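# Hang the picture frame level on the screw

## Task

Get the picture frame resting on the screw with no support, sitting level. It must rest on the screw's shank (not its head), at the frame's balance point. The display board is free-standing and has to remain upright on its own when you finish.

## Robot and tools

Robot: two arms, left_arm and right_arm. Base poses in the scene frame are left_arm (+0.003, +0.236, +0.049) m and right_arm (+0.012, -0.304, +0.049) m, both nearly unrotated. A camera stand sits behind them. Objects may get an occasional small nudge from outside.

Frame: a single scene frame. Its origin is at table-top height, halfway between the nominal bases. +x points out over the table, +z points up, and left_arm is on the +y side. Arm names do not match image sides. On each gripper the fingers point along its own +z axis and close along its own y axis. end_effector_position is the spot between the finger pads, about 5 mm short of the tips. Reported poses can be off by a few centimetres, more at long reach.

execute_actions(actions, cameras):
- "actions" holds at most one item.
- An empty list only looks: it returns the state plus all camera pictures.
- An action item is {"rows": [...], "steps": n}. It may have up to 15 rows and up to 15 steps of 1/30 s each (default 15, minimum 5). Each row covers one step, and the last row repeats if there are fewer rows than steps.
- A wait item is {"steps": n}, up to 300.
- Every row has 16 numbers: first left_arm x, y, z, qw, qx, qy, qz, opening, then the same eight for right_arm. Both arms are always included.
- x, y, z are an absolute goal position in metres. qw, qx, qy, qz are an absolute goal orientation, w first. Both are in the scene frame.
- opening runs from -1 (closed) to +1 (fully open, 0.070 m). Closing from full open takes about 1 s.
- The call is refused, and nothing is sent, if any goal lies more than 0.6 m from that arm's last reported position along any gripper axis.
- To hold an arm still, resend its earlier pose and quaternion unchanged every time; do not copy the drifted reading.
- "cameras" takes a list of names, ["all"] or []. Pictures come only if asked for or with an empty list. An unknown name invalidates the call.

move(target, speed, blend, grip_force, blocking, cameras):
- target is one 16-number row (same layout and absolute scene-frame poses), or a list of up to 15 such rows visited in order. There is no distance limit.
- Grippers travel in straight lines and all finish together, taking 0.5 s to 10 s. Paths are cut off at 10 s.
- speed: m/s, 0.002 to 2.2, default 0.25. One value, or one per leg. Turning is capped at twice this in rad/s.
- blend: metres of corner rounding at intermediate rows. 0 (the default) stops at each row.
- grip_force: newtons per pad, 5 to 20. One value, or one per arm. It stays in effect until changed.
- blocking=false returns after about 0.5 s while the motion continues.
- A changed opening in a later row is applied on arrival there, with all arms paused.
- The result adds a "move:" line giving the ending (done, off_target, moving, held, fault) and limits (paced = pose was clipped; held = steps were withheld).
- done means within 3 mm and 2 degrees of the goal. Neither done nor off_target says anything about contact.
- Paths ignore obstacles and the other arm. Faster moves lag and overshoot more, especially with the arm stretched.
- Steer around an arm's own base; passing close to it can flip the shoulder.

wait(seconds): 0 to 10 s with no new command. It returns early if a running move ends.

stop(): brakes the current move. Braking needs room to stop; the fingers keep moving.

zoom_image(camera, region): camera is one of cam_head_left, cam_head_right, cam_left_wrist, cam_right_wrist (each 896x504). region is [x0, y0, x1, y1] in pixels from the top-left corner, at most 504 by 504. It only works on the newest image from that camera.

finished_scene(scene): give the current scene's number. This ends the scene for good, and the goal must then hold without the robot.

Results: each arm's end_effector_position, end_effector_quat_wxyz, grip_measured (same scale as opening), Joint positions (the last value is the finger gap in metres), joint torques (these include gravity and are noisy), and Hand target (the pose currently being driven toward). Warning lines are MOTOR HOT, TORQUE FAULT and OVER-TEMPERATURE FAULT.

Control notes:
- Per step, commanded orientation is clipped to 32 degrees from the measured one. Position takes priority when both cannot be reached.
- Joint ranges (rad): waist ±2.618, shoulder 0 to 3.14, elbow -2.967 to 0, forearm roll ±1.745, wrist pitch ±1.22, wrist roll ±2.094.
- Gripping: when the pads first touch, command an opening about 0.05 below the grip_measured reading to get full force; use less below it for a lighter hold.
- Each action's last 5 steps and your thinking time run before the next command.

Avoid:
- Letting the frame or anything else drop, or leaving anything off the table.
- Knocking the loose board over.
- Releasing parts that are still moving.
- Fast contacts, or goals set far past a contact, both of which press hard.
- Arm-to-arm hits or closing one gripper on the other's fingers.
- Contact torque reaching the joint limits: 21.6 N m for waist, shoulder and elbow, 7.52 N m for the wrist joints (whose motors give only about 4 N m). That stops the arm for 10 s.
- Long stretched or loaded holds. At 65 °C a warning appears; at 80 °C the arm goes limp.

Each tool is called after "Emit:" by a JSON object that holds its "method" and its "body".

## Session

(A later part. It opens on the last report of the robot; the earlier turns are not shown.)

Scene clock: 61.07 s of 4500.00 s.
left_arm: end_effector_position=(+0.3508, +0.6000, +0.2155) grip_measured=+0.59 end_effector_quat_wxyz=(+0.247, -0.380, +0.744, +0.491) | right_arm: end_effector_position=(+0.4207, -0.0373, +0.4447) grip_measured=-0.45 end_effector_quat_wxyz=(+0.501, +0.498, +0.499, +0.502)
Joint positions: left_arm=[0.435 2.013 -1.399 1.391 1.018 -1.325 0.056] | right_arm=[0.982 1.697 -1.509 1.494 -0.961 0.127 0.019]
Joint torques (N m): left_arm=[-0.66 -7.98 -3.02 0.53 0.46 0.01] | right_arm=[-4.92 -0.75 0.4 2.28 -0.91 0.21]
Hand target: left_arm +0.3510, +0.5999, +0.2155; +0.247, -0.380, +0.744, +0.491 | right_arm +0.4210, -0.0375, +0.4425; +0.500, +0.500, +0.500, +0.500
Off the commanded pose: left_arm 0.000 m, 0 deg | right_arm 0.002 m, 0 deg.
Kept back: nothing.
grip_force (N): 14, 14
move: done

Emit:
{"method": "move", "body": {"target": [0.3510,0.5999,0.2155,0.247,-0.380,0.744,0.491,0.59,0.421,-0.0375,0.4462,0.5,0.5,0.5,0.5,-0.56], "speed": 0.02}}

Emit:
{"method": "move", "body": {"target": [0.3510,0.5999,0.2155,0.247,-0.380,0.744,0.491,0.59,0.421,-0.0375,0.4462,0.5,0.5,0.5,0.5,-0.08], "cameras": ["cam_right_wrist","cam_head_left","cam_head_right"], "speed": 0.02}}

Emit:
{"method": "zoom_image", "body": {"camera": "cam_head_left", "region": [410, 15, 530, 105]}}

Emit:
{"method": "zoom_image", "body": {"camera": "cam_head_right", "region": [400, 15, 520, 105]}}

Scene clock: 62.27 s of 4500.00 s.
left_arm: end_effector_position=(+0.3508, +0.6000, +0.2155) grip_measured=+0.59 end_effector_quat_wxyz=(+0.247, -0.380, +0.744, +0.491) | right_arm: end_effector_position=(+0.4210, -0.0375, +0.4445) grip_measured=-0.45 end_effector_quat_wxyz=(+0.499, +0.501, +0.501, +0.499)
Joint positions: left_arm=[0.435 2.013 -1.399 1.391 1.018 -1.325 0.056] | right_arm=[0.982 1.698 -1.518 1.511 -0.962 0.11 0.019]
Joint torques (N m): left_arm=[-0.79 -7.94 -3.19 0.53 0.44 -0.01] | right_arm=[-6.68 -0.26 -1.43 1.61 -1.1 -0.08]
Hand target: left_arm +0.3510, +0.5999, +0.2155; +0.247, -0.380, +0.744, +0.491 | right_arm +0.4210, -0.0375, +0.4462; +0.500, +0.500, +0.500, +0.500
Off the commanded pose: left_arm 0.000 m, 0 deg | right_arm 0.002 m, 0 deg.
Kept back: nothing.
grip_force (N): 14, 14
move: done

Scene clock: 62.97 s of 4500.00 s.
left_arm: end_effector_position=(+0.3508, +0.6000, +0.2155) grip_measured=+0.59 end_effector_quat_wxyz=(+0.247, -0.380, +0.744, +0.491) | right_arm: end_effector_position=(+0.4214, -0.0378, +0.4451) grip_measured=-0.08 end_effector_quat_wxyz=(+0.500, +0.501, +0.500, +0.499)
Joint positions: left_arm=[0.435 2.013 -1.399 1.391 1.018 -1.325 0.056] | right_arm=[0.981 1.699 -1.52 1.509 -0.962 0.11 0.032]
Joint torques (N m): left_arm=[-0.72 -7.84 -3.08 0.52 0.45 0.02] | right_arm=[0.71 -7.67 -4.66 -1.16 0.01 0.09]
Hand target: left_arm +0.3510, +0.5999, +0.2155; +0.247, -0.380, +0.744, +0.491 | right_arm +0.4210, -0.0375, +0.4462; +0.500, +0.500, +0.500, +0.500
Off the commanded pose: left_arm 0.000 m, 0 deg | right_arm 0.001 m, 0 deg.
Kept back: nothing.
grip_force (N): 14, 14
move: done
camera_calibration:
cam_right_wrist: T_world_to_cam=[[-0.0119124, 0.0373607, -0.999231, 0.451887], [-0.609, 0.792312, 0.0368843, 0.263882], [0.793081, 0.608971, 0.0133144, -0.198788], [0, 0, 0, 1]] pos_world=[0.323742, -0.104904, 0.444453]
Images, in order (width x height): cam_head_left 896x504, cam_head_right 896x504, cam_right_wrist 896x504.

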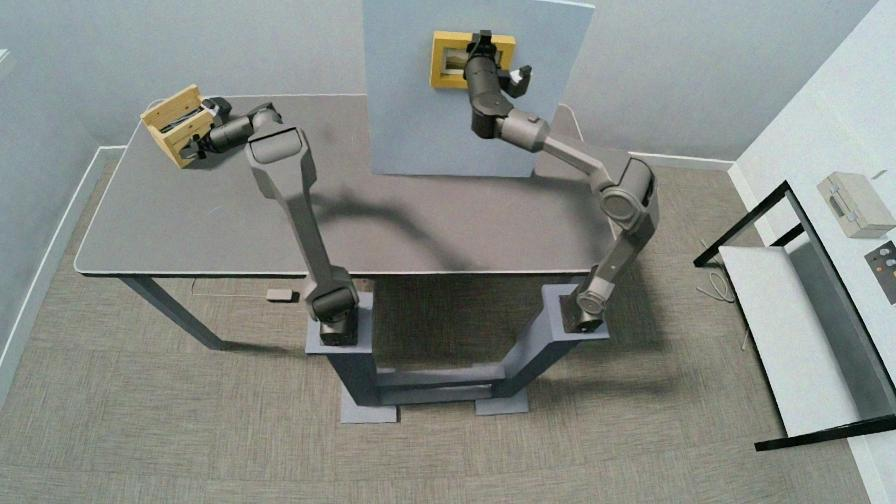

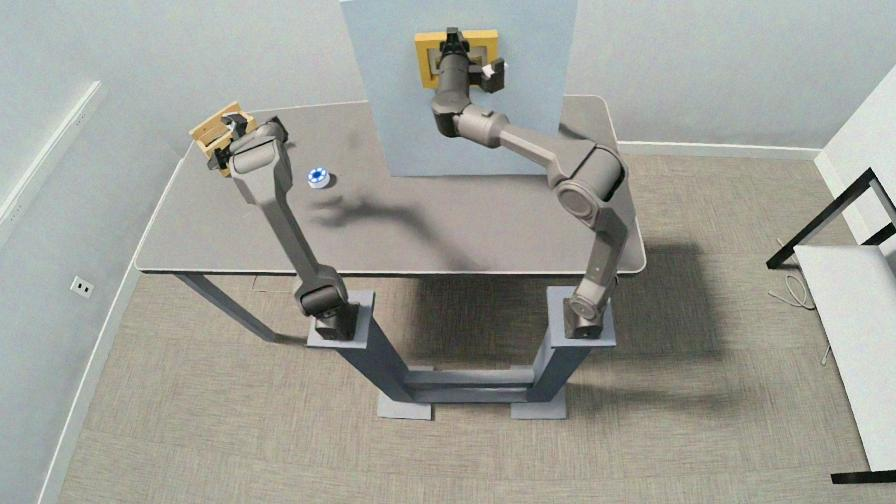

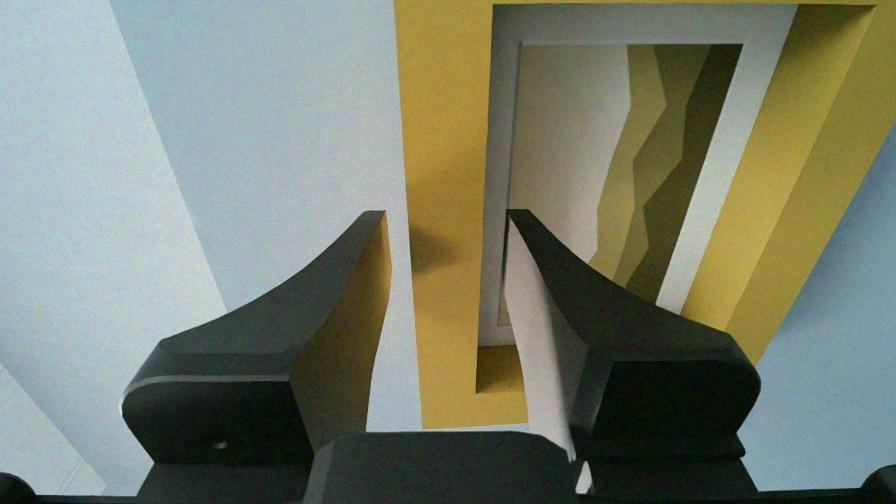

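Scaled by 4.200 from the camera's 896x504 image, which has a finer 1280x720 frame.

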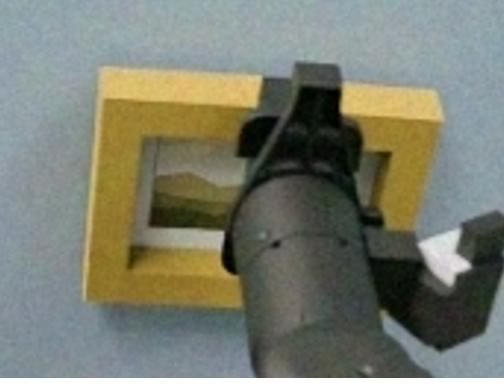

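Scaled by 4.200 from the camera's 896x504 image, which has a finer 1280x720 frame.

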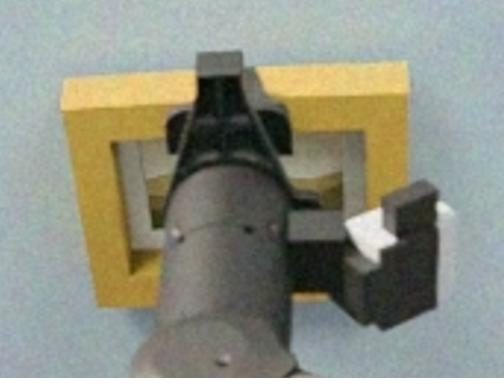

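Emit:
{"method": "move", "body": {"target": [0.3510,0.5999,0.2155,0.247,-0.380,0.744,0.491,0.59,0.375,-0.0377,0.4455,0.5,0.5,0.5,0.5,-0.08], "cameras": ["cam_right_wrist"], "speed": 0.08}}

Emit:
{"method": "move", "body": {"target": [0.3510,0.5999,0.2155,0.247,-0.380,0.744,0.491,0.59,0.415,-0.253,0.40,0.340,0.357,0.629,0.600,1.0], "cameras": ["cam_right_wrist","cam_head_left","cam_head_right"], "speed": 0.3}}

Emit:
{"method": "zoom_image", "body": {"camera": "cam_head_left", "region": [410, 15, 530, 105]}}

Emit:
{"method": "zoom_image", "body": {"camera": "cam_head_right", "region": [400, 15, 520, 105]}}

Emit:
{"method": "zoom_image", "body": {"camera": "cam_right_wrist", "region": [300, 230, 620, 400]}}

Scene clock: 64.30 s of 4500.00 s.
left_arm: end_effector_position=(+0.3508, +0.6000, +0.2155) grip_measured=+0.59 end_effector_quat_wxyz=(+0.247, -0.380, +0.744, +0.491) | right_arm: end_effector_position=(+0.3747, -0.0380, +0.4457) grip_measured=-0.08 end_effector_quat_wxyz=(+0.500, +0.500, +0.500, +0.500)
Joint positions: left_arm=[0.435 2.013 -1.399 1.391 1.018 -1.325 0.056] | right_arm=[1.108 1.61 -1.409 1.51 -1.088 0.129 0.032]
Joint torques (N m): left_arm=[-0.6 -7.83 -3.13 0.54 0.43 0] | right_arm=[-0.46 -5.59 -4.07 -1.07 0 0.14]
Hand target: left_arm +0.3510, +0.5999, +0.2155; +0.247, -0.380, +0.744, +0.491 | right_arm +0.3750, -0.0377, +0.4455; +0.500, +0.500, +0.500, +0.500
Off the commanded pose: left_arm 0.000 m, 0 deg | right_arm 0.000 m, 0 deg.
Kept back: nothing.
grip_force (N): 14, 14
move: done
camera_calibration:
cam_right_wrist: T_world_to_cam=[[-0.00927425, 0.0382551, -0.999225, 0.45091], [-0.609666, 0.791841, 0.0359741, 0.236209], [0.792604, 0.609528, 0.0159791, -0.162565], [0, 0, 0, 1]] pos_world=[0.27704, -0.105202, 0.44466]
Images, in order (width x height): cam_right_wrist 896x504.

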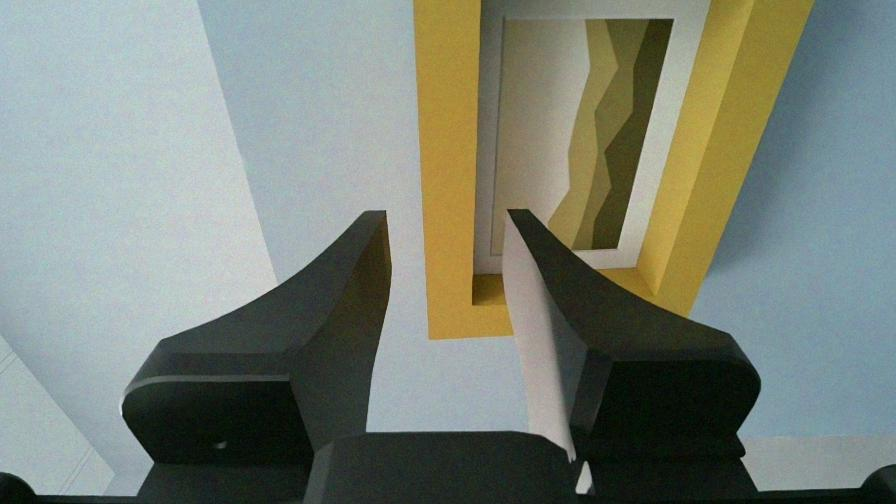

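Scene clock: 66.27 s of 4500.00 s.
left_arm: end_effector_position=(+0.3508, +0.6000, +0.2155) grip_measured=+0.59 end_effector_quat_wxyz=(+0.247, -0.380, +0.744, +0.491) | right_arm: end_effector_position=(+0.4150, -0.2528, +0.3997) grip_measured=+0.98 end_effector_quat_wxyz=(+0.340, +0.357, +0.630, +0.600)
Joint positions: left_arm=[0.435 2.013 -1.399 1.391 1.018 -1.325 0.056] | right_arm=[-0.262 1.345 -0.99 1.75 0.842 -0.317 0.069]
Joint torques (N m): left_arm=[-0.65 -7.8 -3.06 0.54 0.43 0.02] | right_arm=[-0.09 -4.08 -4.42 0.64 0.17 0.18]
Hand target: left_arm +0.3510, +0.5999, +0.2155; +0.247, -0.380, +0.744, +0.491 | right_arm +0.4150, -0.2530, +0.4000; +0.340, +0.357, +0.629, +0.600
Off the commanded pose: left_arm 0.000 m, 0 deg | right_arm 0.000 m, 0 deg.
Kept back: nothing.
grip_force (N): 14, 14
move: done
camera_calibration:
cam_right_wrist: T_world_to_cam=[[-0.0700694, 0.00441462, -0.997532, 0.429494], [-0.927905, 0.366782, 0.0668018, 0.444766], [0.366172, 0.930296, -0.0216039, 0.210254], [0, 0, 0, 1]] pos_world=[0.365806, -0.360627, 0.403265]
Images, in order (width x height): cam_head_left 896x504, cam_head_right 896x504, cam_right_wrist 896x504.

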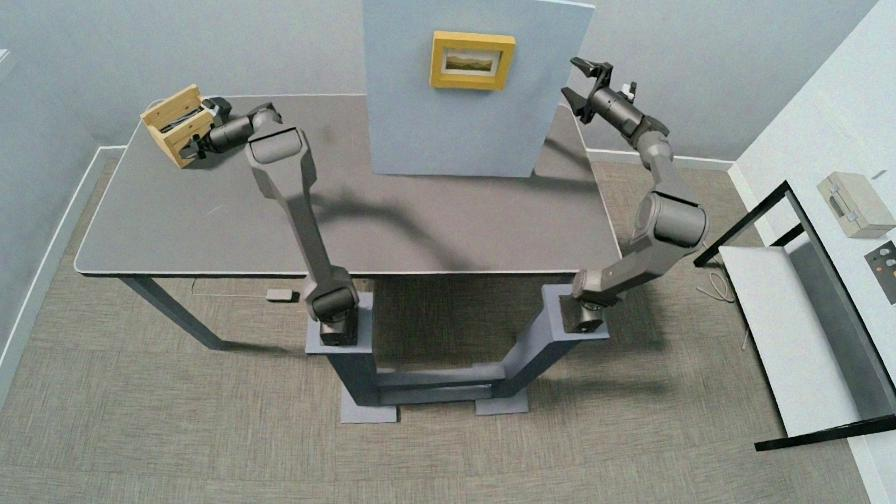

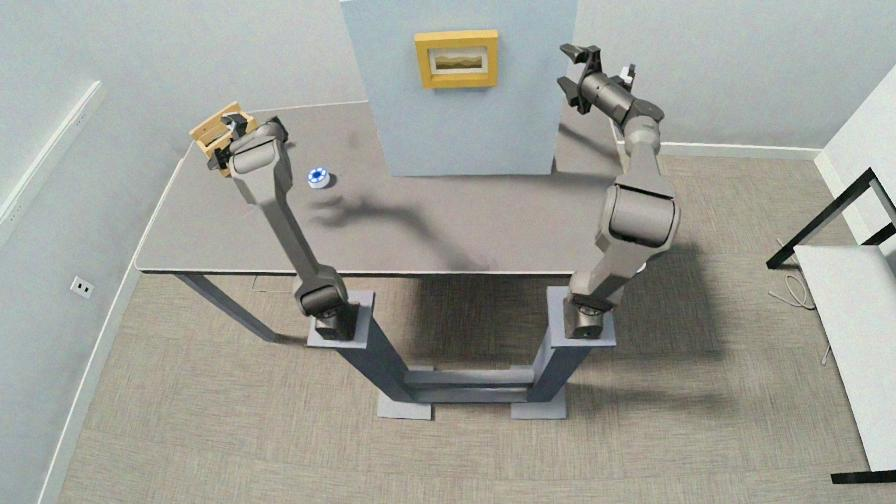

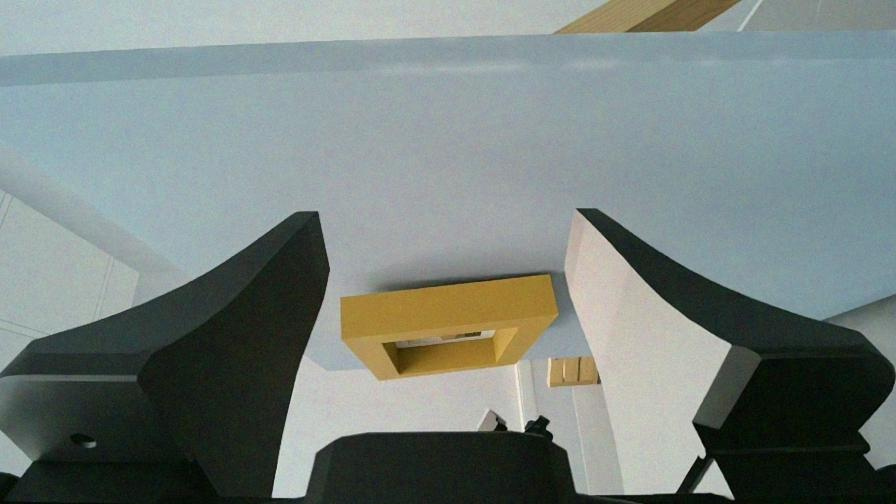

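Scaled by 4.200 from the camera's 896x504 image, which has a finer 1280x720 frame.

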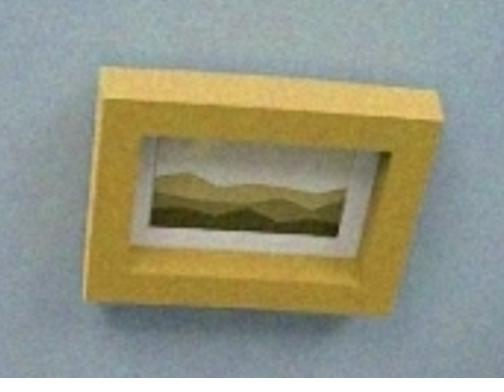

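Scaled by 4.200 from the camera's 896x504 image, which has a finer 1280x720 frame.

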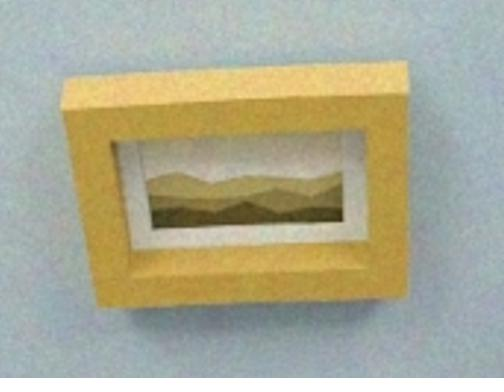

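Scaled by 1.575 from the camera's 896x504 image, which has a finer 1280x720 frame.

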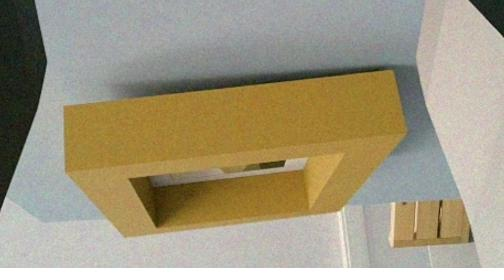

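Emit:
{"method": "move", "body": {"target": [[0.3510,0.5999,0.2155,0.247,-0.380,0.744,0.491,0.59,0.36,-0.13,0.43,0.45,0.45,0.55,0.55,-0.5],[0.3510,0.5999,0.2155,0.247,-0.380,0.744,0.491,0.59,0.390,-0.045,0.4455,0.5,0.5,0.5,0.5,-1.0]], "blend": [0.04,0], "speed": 0.3, "cameras": ["cam_right_wrist"]}}

Emit:
{"method": "move", "body": {"target": [0.3510,0.5999,0.2155,0.247,-0.380,0.744,0.491,0.59,0.402,-0.045,0.4455,0.5,0.5,0.5,0.5,-1.0], "speed": 0.03}}

Emit:
{"method": "move", "body": {"target": [0.3510,0.5999,0.2155,0.247,-0.380,0.744,0.491,0.59,0.405,-0.045,0.4455,0.5,0.5,0.5,0.5,-1.0], "speed": 0.02, "cameras": ["cam_right_wrist","cam_head_left"]}}

Emit:
{"method": "zoom_image", "body": {"camera": "cam_head_left", "region": [410, 15, 530, 105]}}

Scene clock: 71.27 s of 4500.00 s.
left_arm: end_effector_position=(+0.3508, +0.6000, +0.2155) grip_measured=+0.59 end_effector_quat_wxyz=(+0.247, -0.380, +0.744, +0.491) | right_arm: end_effector_position=(+0.3900, -0.0451, +0.4458) grip_measured=-1.00 end_effector_quat_wxyz=(+0.500, +0.500, +0.500, +0.500)
Joint positions: left_arm=[0.435 2.013 -1.399 1.391 1.018 -1.325 0.056] | right_arm=[1.052 1.615 -1.414 1.502 -1.032 0.133 0]
Joint torques (N m): left_arm=[-0.65 -7.88 -3.08 0.5 0.44 0.02] | right_arm=[-0.49 -6.99 -3.78 -1 -0.01 -0.21]
Hand target: left_arm +0.3510, +0.5999, +0.2155; +0.247, -0.380, +0.744, +0.491 | right_arm +0.3900, -0.0450, +0.4455; +0.500, +0.500, +0.500, +0.500
Off the commanded pose: left_arm 0.000 m, 0 deg | right_arm 0.000 m, 0 deg.
Kept back: nothing.
grip_force (N): 14, 14
move: done
camera_calibration:
cam_right_wrist: T_world_to_cam=[[-0.00903575, 0.0392854, -0.999187, 0.451355], [-0.609899, 0.791632, 0.0366402, 0.250906], [0.792428, 0.609734, 0.0168071, -0.170657], [0, 0, 0, 1]] pos_world=[0.292339, -0.112301, 0.444664]
Images, in order (width x height): cam_right_wrist 896x504.

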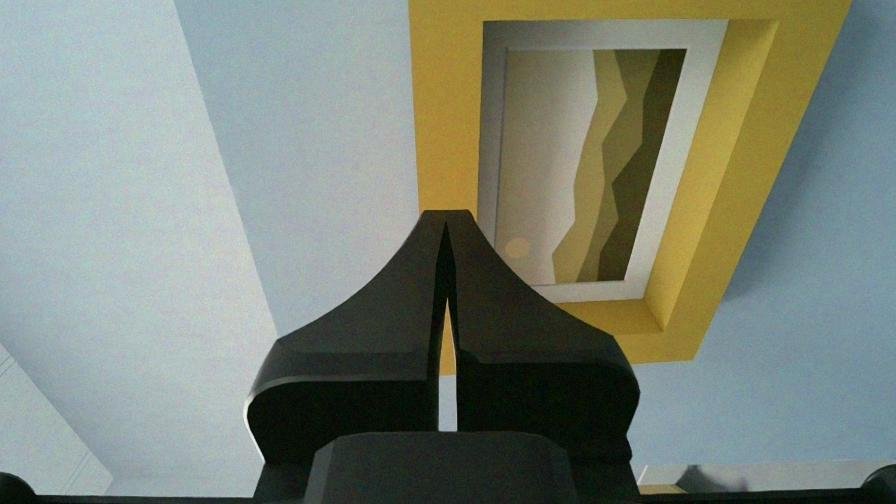

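Scene clock: 71.97 s of 4500.00 s.
left_arm: end_effector_position=(+0.3508, +0.6000, +0.2155) grip_measured=+0.59 end_effector_quat_wxyz=(+0.247, -0.380, +0.744, +0.491) | right_arm: end_effector_position=(+0.4021, -0.0450, +0.4455) grip_measured=-1.00 end_effector_quat_wxyz=(+0.500, +0.500, +0.500, +0.500)
Joint positions: left_arm=[0.435 2.013 -1.399 1.391 1.018 -1.325 0.056] | right_arm=[1.018 1.637 -1.442 1.501 -0.998 0.129 0]
Joint torques (N m): left_arm=[-0.74 -7.78 -3.2 0.54 0.45 0.01] | right_arm=[0.55 -5.81 -4.39 -1.18 -0.17 -0.19]
Hand target: left_arm +0.3510, +0.5999, +0.2155; +0.247, -0.380, +0.744, +0.491 | right_arm +0.4020, -0.0450, +0.4455; +0.500, +0.500, +0.500, +0.500
Off the commanded pose: left_arm 0.000 m, 0 deg | right_arm 0.000 m, 0 deg.
Kept back: nothing.
grip_force (N): 14, 14
move: done

Scene clock: 72.67 s of 4500.00 s.
left_arm: end_effector_position=(+0.3508, +0.6000, +0.2155) grip_measured=+0.59 end_effector_quat_wxyz=(+0.247, -0.380, +0.744, +0.491) | right_arm: end_effector_position=(+0.4049, -0.0449, +0.4452) grip_measured=-1.00 end_effector_quat_wxyz=(+0.500, +0.500, +0.500, +0.500)
Joint positions: left_arm=[0.435 2.013 -1.399 1.391 1.018 -1.325 0.056] | right_arm=[1.011 1.643 -1.448 1.5 -0.991 0.128 0]
Joint torques (N m): left_arm=[-0.6 -7.71 -3.09 0.54 0.43 0.02] | right_arm=[-0.26 -5.51 -4.56 -1.13 -0.05 -0.21]
Hand target: left_arm +0.3510, +0.5999, +0.2155; +0.247, -0.380, +0.744, +0.491 | right_arm +0.4050, -0.0450, +0.4455; +0.500, +0.500, +0.500, +0.500
Off the commanded pose: left_arm 0.000 m, 0 deg | right_arm 0.000 m, 0 deg.
Kept back: nothing.
grip_force (N): 14, 14
move: done
camera_calibration:
cam_right_wrist: T_world_to_cam=[[-0.0102776, 0.0380529, -0.999223, 0.451441], [-0.610424, 0.791238, 0.0364109, 0.260204], [0.792008, 0.610324, 0.0150964, -0.181644], [0, 0, 0, 1]] pos_world=[0.307337, -0.1122, 0.444358]
Images, in order (width x height): cam_head_left 896x504, cam_right_wrist 896x504.

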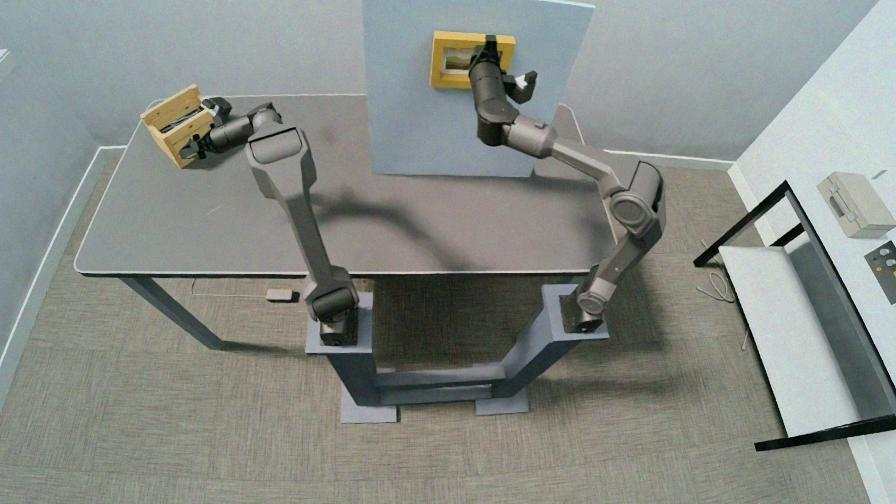

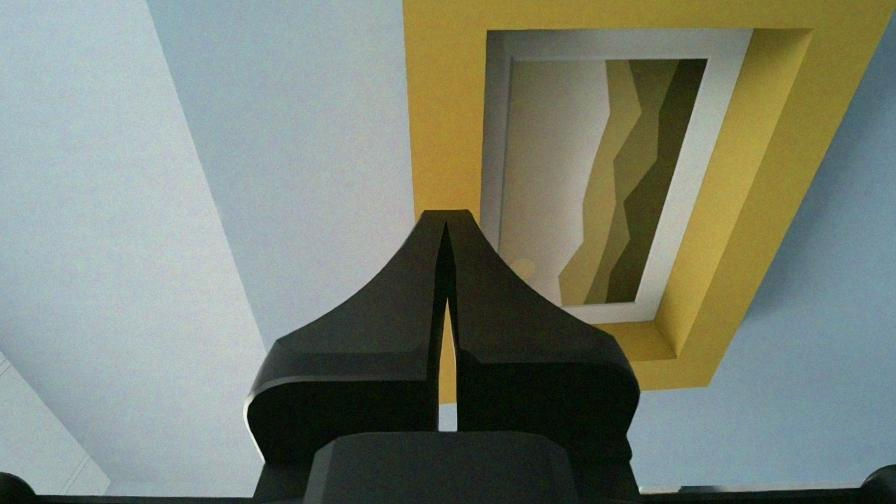

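Scaled by 4.200 from the camera's 896x504 image, which has a finer 1280x720 frame.

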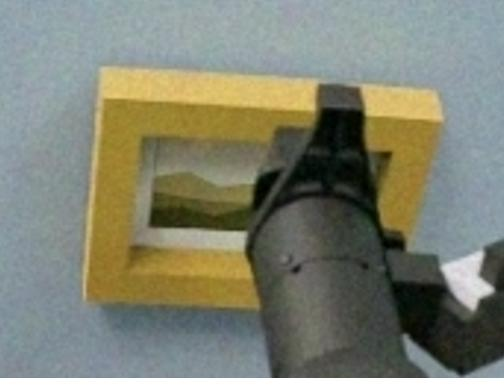

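Emit:
{"method": "move", "body": {"target": [0.3510,0.5999,0.2155,0.247,-0.380,0.744,0.491,0.59,0.408,-0.045,0.4455,0.5,0.5,0.5,0.5,-1.0], "speed": 0.02}}

Emit:
{"method": "move", "body": {"target": [0.3510,0.5999,0.2155,0.247,-0.380,0.744,0.491,0.59,0.410,-0.045,0.4455,0.5,0.5,0.5,0.5,-1.0], "speed": 0.02}}

Emit:
{"method": "move", "body": {"target": [0.3510,0.5999,0.2155,0.247,-0.380,0.744,0.491,0.59,0.4115,-0.045,0.4455,0.5,0.5,0.5,0.5,-1.0], "speed": 0.02, "cameras": ["cam_right_wrist","cam_head_left"]}}

Emit:
{"method": "zoom_image", "body": {"camera": "cam_head_left", "region": [410, 15, 530, 105]}}

Scene clock: 73.87 s of 4500.00 s.
left_arm: end_effector_position=(+0.3508, +0.6000, +0.2155) grip_measured=+0.59 end_effector_quat_wxyz=(+0.247, -0.380, +0.744, +0.491) | right_arm: end_effector_position=(+0.4080, -0.0450, +0.4454) grip_measured=-1.00 end_effector_quat_wxyz=(+0.500, +0.500, +0.500, +0.500)
Joint positions: left_arm=[0.435 2.013 -1.399 1.391 1.018 -1.325 0.056] | right_arm=[1.002 1.649 -1.456 1.5 -0.982 0.127 0]
Joint torques (N m): left_arm=[-0.56 -7.84 -2.96 0.49 0.43 0] | right_arm=[-0.22 -5.56 -4.58 -1.16 -0.05 -0.22]
Hand target: left_arm +0.3510, +0.5999, +0.2155; +0.247, -0.380, +0.744, +0.491 | right_arm +0.4080, -0.0450, +0.4455; +0.500, +0.500, +0.500, +0.500
Off the commanded pose: left_arm 0.000 m, 0 deg | right_arm 0.000 m, 0 deg.
Kept back: nothing.
grip_force (N): 14, 14
move: done

Scene clock: 74.57 s of 4500.00 s.
left_arm: end_effector_position=(+0.3508, +0.6000, +0.2155) grip_measured=+0.59 end_effector_quat_wxyz=(+0.247, -0.380, +0.744, +0.491) | right_arm: end_effector_position=(+0.4099, -0.0450, +0.4455) grip_measured=-1.00 end_effector_quat_wxyz=(+0.500, +0.500, +0.500, +0.500)
Joint positions: left_arm=[0.435 2.013 -1.399 1.391 1.018 -1.325 0.056] | right_arm=[0.997 1.653 -1.461 1.5 -0.977 0.127 0]
Joint torques (N m): left_arm=[-0.6 -7.8 -3.18 0.51 0.42 0] | right_arm=[-0.3 -5.56 -4.64 -1.13 -0.03 -0.22]
Hand target: left_arm +0.3510, +0.5999, +0.2155; +0.247, -0.380, +0.744, +0.491 | right_arm +0.4100, -0.0450, +0.4455; +0.500, +0.500, +0.500, +0.500
Off the commanded pose: left_arm 0.000 m, 0 deg | right_arm 0.000 m, 0 deg.
Kept back: nothing.
grip_force (N): 14, 14
move: done

Scene clock: 75.27 s of 4500.00 s.
left_arm: end_effector_position=(+0.3508, +0.6000, +0.2155) grip_measured=+0.59 end_effector_quat_wxyz=(+0.247, -0.380, +0.744, +0.491) | right_arm: end_effector_position=(+0.4114, -0.0450, +0.4456) grip_measured=-1.00 end_effector_quat_wxyz=(+0.500, +0.500, +0.500, +0.500)
Joint positions: left_arm=[0.435 2.013 -1.399 1.391 1.018 -1.325 0.056] | right_arm=[0.994 1.656 -1.465 1.5 -0.973 0.126 0]
Joint torques (N m): left_arm=[-0.7 -7.87 -3.15 0.52 0.4 0] | right_arm=[-0.37 -5.57 -4.62 -1.15 -0.02 -0.21]
Hand target: left_arm +0.3510, +0.5999, +0.2155; +0.247, -0.380, +0.744, +0.491 | right_arm +0.4115, -0.0450, +0.4455; +0.500, +0.500, +0.500, +0.500
Off the commanded pose: left_arm 0.000 m, 0 deg | right_arm 0.000 m, 0 deg.
Kept back: nothing.
grip_force (N): 14, 14
move: done
camera_calibration:
cam_right_wrist: T_world_to_cam=[[-0.0101163, 0.0397516, -0.999158, 0.451826], [-0.610148, 0.791392, 0.0376632, 0.263557], [0.792223, 0.610016, 0.0162484, -0.187269], [0, 0, 0, 1]] pos_world=[0.313738, -0.112301, 0.444563]
Images, in order (width x height): cam_head_left 896x504, cam_right_wrist 896x504.

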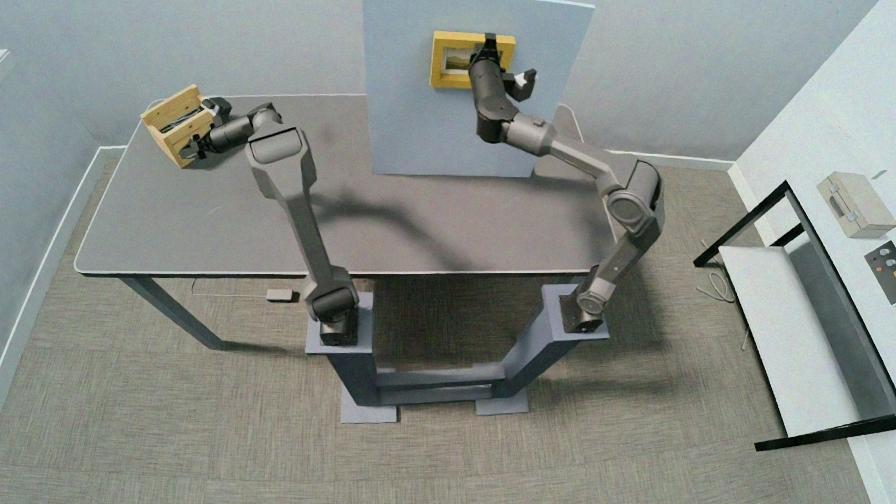

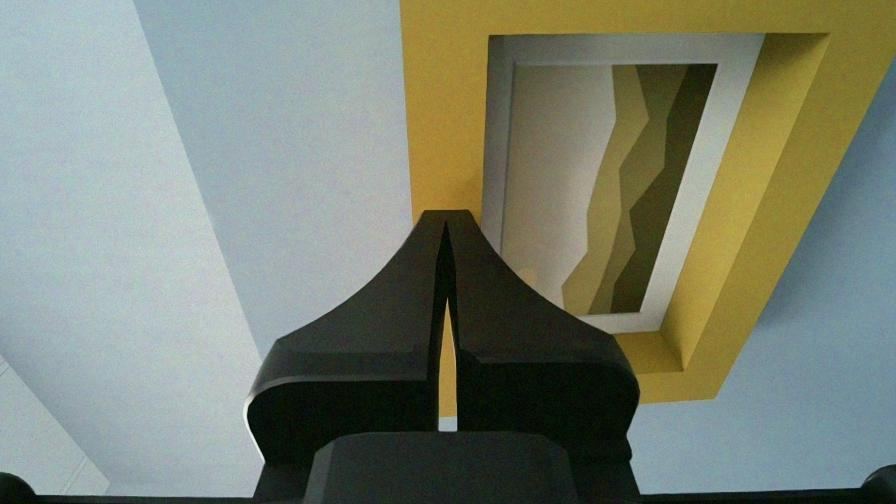

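Scaled by 4.200 from the camera's 896x504 image, which has a finer 1280x720 frame.

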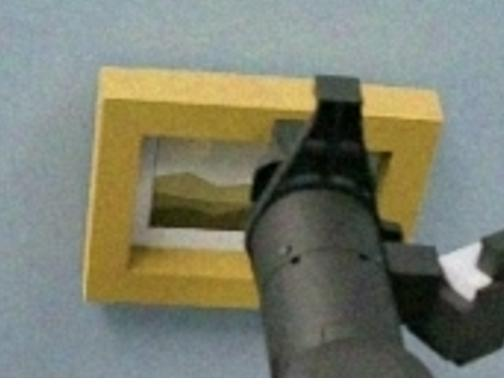

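Emit:
{"method": "move", "body": {"target": [0.3510,0.5999,0.2155,0.247,-0.380,0.744,0.491,0.59,0.413,-0.045,0.4455,0.5,0.5,0.5,0.5,-1.0], "speed": 0.02}}

Emit:
{"method": "move", "body": {"target": [0.3510,0.5999,0.2155,0.247,-0.380,0.744,0.491,0.59,0.4145,-0.045,0.4455,0.5,0.5,0.5,0.5,-1.0], "speed": 0.02}}

Emit:
{"method": "move", "body": {"target": [0.3510,0.5999,0.2155,0.247,-0.380,0.744,0.491,0.59,0.416,-0.045,0.4455,0.5,0.5,0.5,0.5,-1.0], "speed": 0.02, "cameras": ["cam_right_wrist","cam_head_left"]}}

Emit:
{"method": "zoom_image", "body": {"camera": "cam_head_left", "region": [410, 15, 530, 105]}}

Scene clock: 76.43 s of 4500.00 s.
left_arm: end_effector_position=(+0.3508, +0.6000, +0.2155) grip_measured=+0.59 end_effector_quat_wxyz=(+0.247, -0.380, +0.744, +0.491) | right_arm: end_effector_position=(+0.4127, -0.0450, +0.4457) grip_measured=-1.00 end_effector_quat_wxyz=(+0.500, +0.500, +0.500, +0.500)
Joint positions: left_arm=[0.435 2.013 -1.399 1.391 1.018 -1.325 0.056] | right_arm=[0.99 1.659 -1.469 1.5 -0.97 0.126 0]
Joint torques (N m): left_arm=[-0.49 -7.85 -2.98 0.5 0.41 0.01] | right_arm=[-0.36 -5.55 -4.63 -1.13 -0.02 -0.21]
Hand target: left_arm +0.3510, +0.5999, +0.2155; +0.247, -0.380, +0.744, +0.491 | right_arm +0.4130, -0.0450, +0.4455; +0.500, +0.500, +0.500, +0.500
Off the commanded pose: left_arm 0.000 m, 0 deg | right_arm 0.000 m, 0 deg.
Kept back: nothing.
grip_force (N): 14, 14
move: done

Scene clock: 77.13 s of 4500.00 s.
left_arm: end_effector_position=(+0.3508, +0.6000, +0.2155) grip_measured=+0.59 end_effector_quat_wxyz=(+0.247, -0.380, +0.744, +0.491) | right_arm: end_effector_position=(+0.4144, -0.0453, +0.4457) grip_measured=-1.00 end_effector_quat_wxyz=(+0.500, +0.501, +0.499, +0.500)
Joint positions: left_arm=[0.435 2.013 -1.399 1.391 1.018 -1.325 0.056] | right_arm=[0.985 1.662 -1.473 1.5 -0.966 0.126 0]
Joint torques (N m): left_arm=[-0.7 -7.98 -3.03 0.52 0.44 0] | right_arm=[-0.37 -5.61 -4.6 -1.13 -0.02 -0.21]
Hand target: left_arm +0.3510, +0.5999, +0.2155; +0.247, -0.380, +0.744, +0.491 | right_arm +0.4145, -0.0450, +0.4455; +0.500, +0.500, +0.500, +0.500
Off the commanded pose: left_arm 0.000 m, 0 deg | right_arm 0.000 m, 0 deg.
Kept back: nothing.
grip_force (N): 14, 14
move: done

Scene clock: 77.83 s of 4500.00 s.
left_arm: end_effector_position=(+0.3508, +0.6000, +0.2155) grip_measured=+0.59 end_effector_quat_wxyz=(+0.247, -0.380, +0.744, +0.491) | right_arm: end_effector_position=(+0.4160, -0.0451, +0.4454) grip_measured=-1.00 end_effector_quat_wxyz=(+0.500, +0.500, +0.500, +0.500)
Joint positions: left_arm=[0.435 2.013 -1.399 1.391 1.018 -1.325 0.056] | right_arm=[0.982 1.665 -1.476 1.5 -0.962 0.125 0]
Joint torques (N m): left_arm=[-0.51 -7.79 -2.9 0.52 0.4 -0.02] | right_arm=[-0.35 -5.65 -4.63 -1.13 -0.02 -0.21]
Hand target: left_arm +0.3510, +0.5999, +0.2155; +0.247, -0.380, +0.744, +0.491 | right_arm +0.4160, -0.0450, +0.4455; +0.500, +0.500, +0.500, +0.500
Off the commanded pose: left_arm 0.000 m, 0 deg | right_arm 0.000 m, 0 deg.
Kept back: nothing.
grip_force (N): 14, 14
move: done
camera_calibration:
cam_right_wrist: T_world_to_cam=[[-0.0104047, 0.0396642, -0.999159, 0.451755], [-0.609852, 0.791615, 0.0377759, 0.266253], [0.792447, 0.609732, 0.0159528, -0.190882], [0, 0, 0, 1]] pos_world=[0.318339, -0.112301, 0.444362]
Images, in order (width x height): cam_head_left 896x504, cam_right_wrist 896x504.

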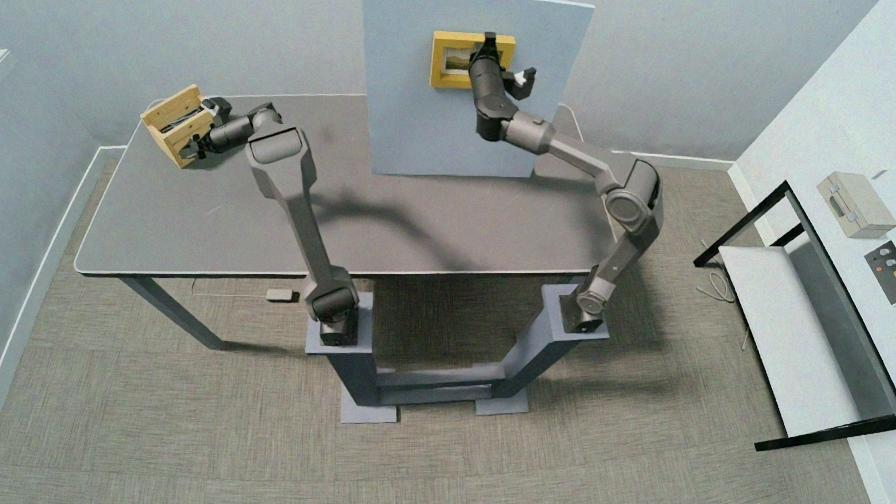

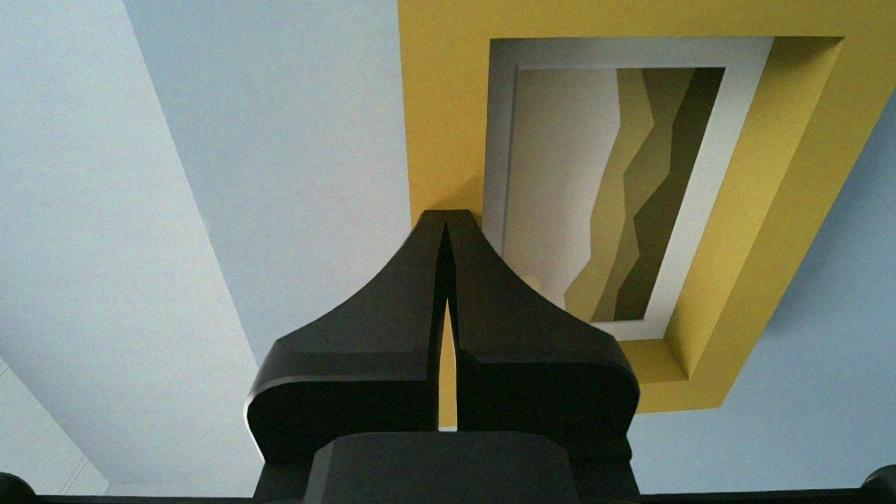

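Scaled by 4.200 from the camera's 896x504 image, which has a finer 1280x720 frame.

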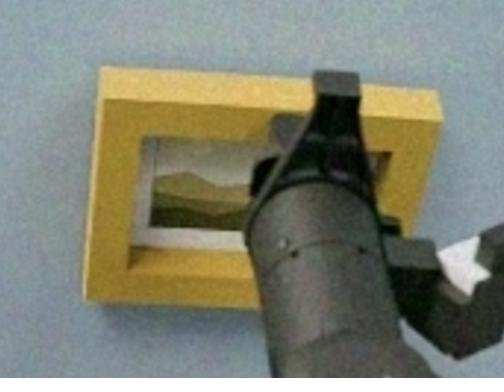

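Emit:
{"method": "move", "body": {"target": [[0.3510,0.5999,0.2155,0.247,-0.380,0.744,0.491,0.59,0.4190,-0.0450,0.4454,0.5,0.5,0.5,0.5,-1.0],[0.3510,0.5999,0.2155,0.247,-0.380,0.744,0.491,0.59,0.4205,-0.0450,0.4454,0.5,0.5,0.5,0.5,-1.0]], "speed": 0.02, "cameras": ["cam_head_left","cam_head_right"]}}

Emit:
{"method": "zoom_image", "body": {"camera": "cam_head_left", "region": [410, 15, 530, 105]}}

Scene clock: 79.70 s of 4500.00 s.
left_arm: end_effector_position=(+0.3508, +0.6000, +0.2155) grip_measured=+0.59 end_effector_quat_wxyz=(+0.247, -0.380, +0.744, +0.491) | right_arm: end_effector_position=(+0.4202, -0.0446, +0.4466) grip_measured=-1.00 end_effector_quat_wxyz=(+0.500, +0.499, +0.500, +0.501)
Joint positions: left_arm=[0.435 2.013 -1.399 1.391 1.018 -1.325 0.056] | right_arm=[0.971 1.674 -1.489 1.497 -0.949 0.123 0]
Joint torques (N m): left_arm=[-0.64 -7.89 -3.04 0.55 0.42 0.02] | right_arm=[-5.74 -1.12 -3.01 0.05 -0.13 -0.23]
Hand target: left_arm +0.3510, +0.5999, +0.2155; +0.247, -0.380, +0.744, +0.491 | right_arm +0.4205, -0.0450, +0.4454; +0.500, +0.500, +0.500, +0.500
Off the commanded pose: left_arm 0.000 m, 0 deg | right_arm 0.001 m, 0 deg.
Kept back: nothing.
grip_force (N): 14, 14
move: done
Images, in order (width x height): cam_head_left 896x504, cam_head_right 896x504.

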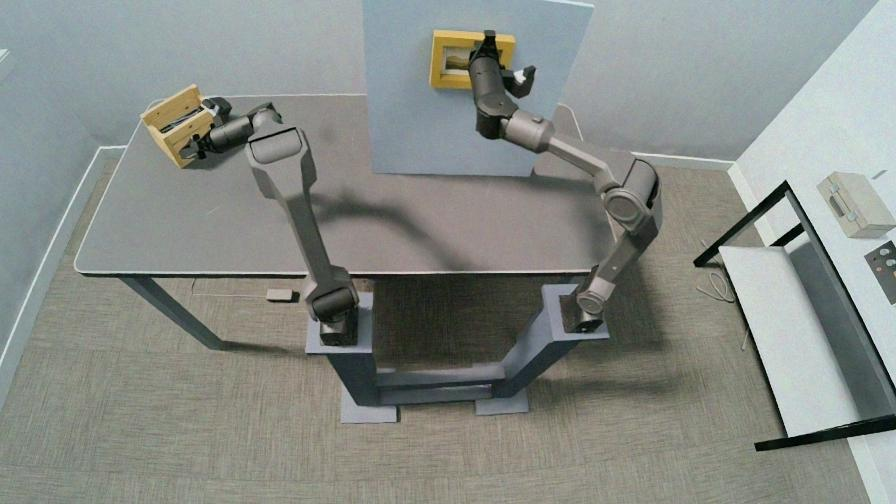

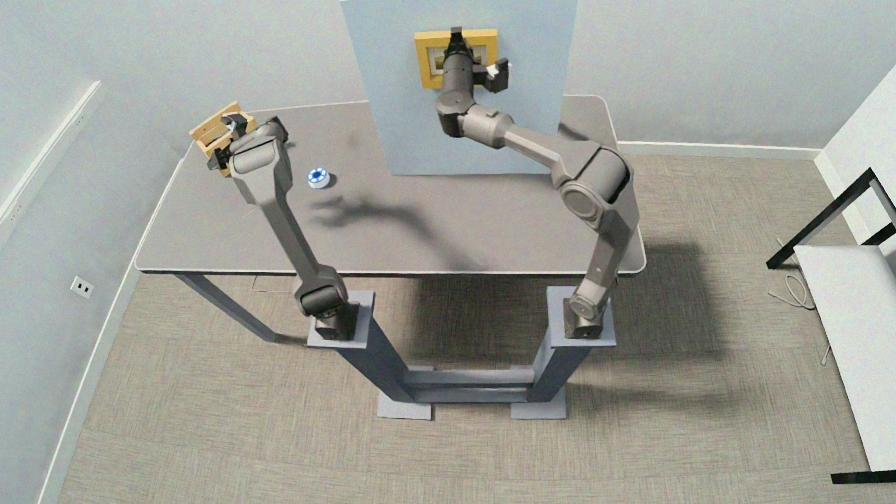

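Scaled by 4.200 from the camera's 896x504 image, which has a finer 1280x720 frame.

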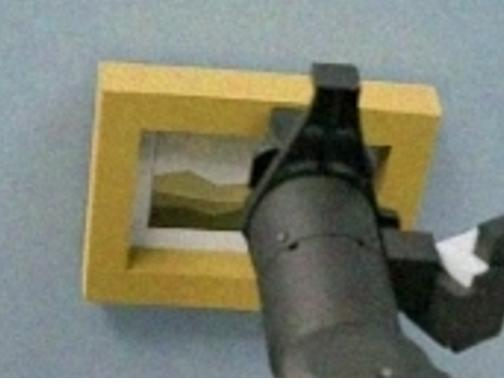

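Emit:
{"method": "move", "body": {"target": [0.3510,0.5999,0.2155,0.247,-0.380,0.744,0.491,0.59,0.4185,-0.0450,0.4454,0.5,0.5,0.5,0.5,-1.0], "speed": 0.02, "cameras": ["cam_right_wrist","cam_head_right"]}}

Emit:
{"method": "zoom_image", "body": {"camera": "cam_head_right", "region": [400, 15, 520, 105]}}

Scene clock: 80.80 s of 4500.00 s.
left_arm: end_effector_position=(+0.3508, +0.6000, +0.2155) grip_measured=+0.59 end_effector_quat_wxyz=(+0.247, -0.380, +0.744, +0.491) | right_arm: end_effector_position=(+0.4197, -0.0454, +0.4425) grip_measured=-1.00 end_effector_quat_wxyz=(+0.500, +0.501, +0.502, +0.497)
Joint positions: left_arm=[0.435 2.013 -1.399 1.391 1.018 -1.325 0.056] | right_arm=[0.972 1.674 -1.48 1.503 -0.955 0.123 0]
Joint torques (N m): left_arm=[-0.64 -7.66 -3.17 0.54 0.4 0.02] | right_arm=[0.33 -7.57 -3.92 -1.19 -0.24 0.19]
Hand target: left_arm +0.3510, +0.5999, +0.2155; +0.247, -0.380, +0.744, +0.491 | right_arm +0.4185, -0.0450, +0.4454; +0.500, +0.500, +0.500, +0.500
Off the commanded pose: left_arm 0.000 m, 0 deg | right_arm 0.003 m, 0 deg.
Kept back: nothing.
grip_force (N): 14, 14
move: done
camera_calibration:
cam_right_wrist: T_world_to_cam=[[-0.0156922, 0.0355379, -0.999245, 0.450948], [-0.607668, 0.793293, 0.0377561, 0.26797], [0.794036, 0.607802, 0.00914673, -0.191341], [0, 0, 0, 1]] pos_world=[0.321845, -0.112307, 0.44224]
Images, in order (width x height): cam_head_right 896x504, cam_right_wrist 896x504.

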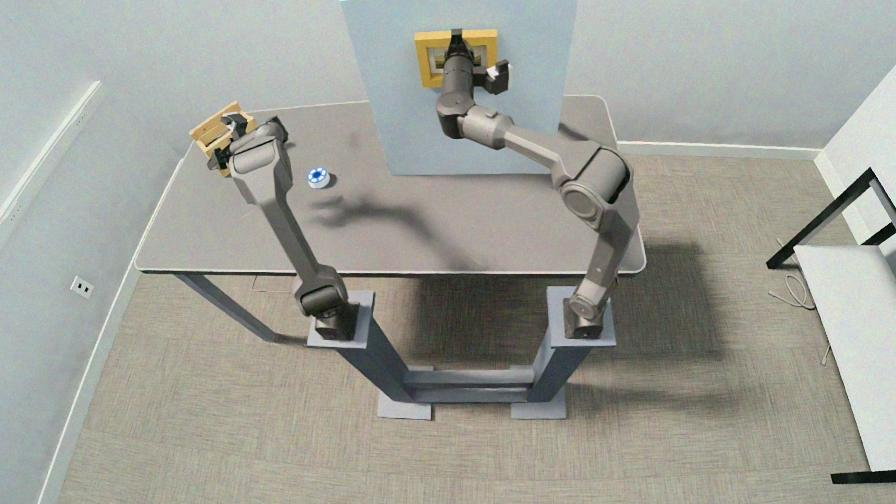

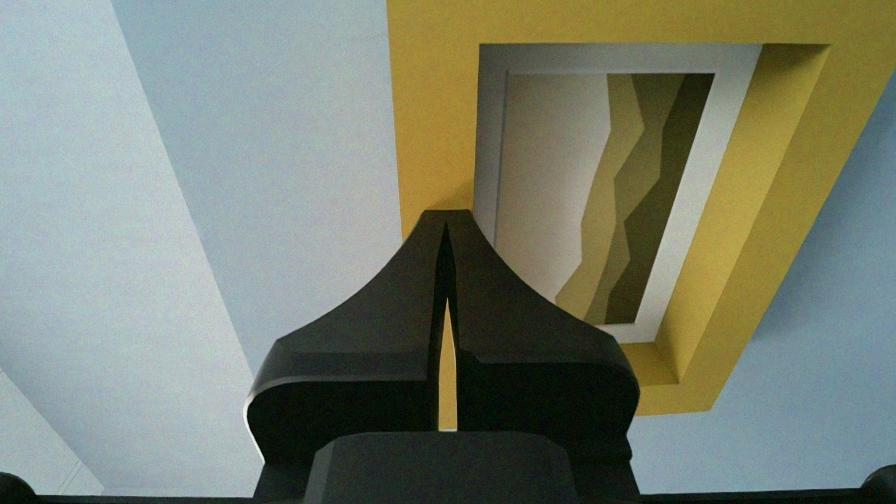

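Scaled by 4.200 from the camera's 896x504 image, which has a finer 1280x720 frame.

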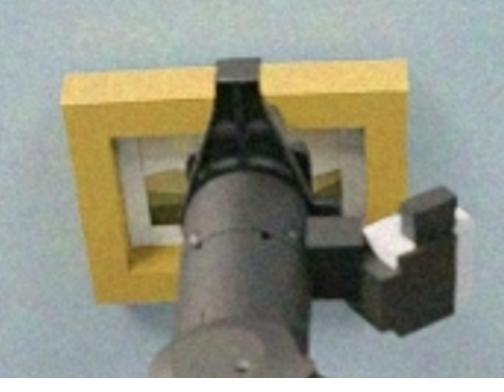

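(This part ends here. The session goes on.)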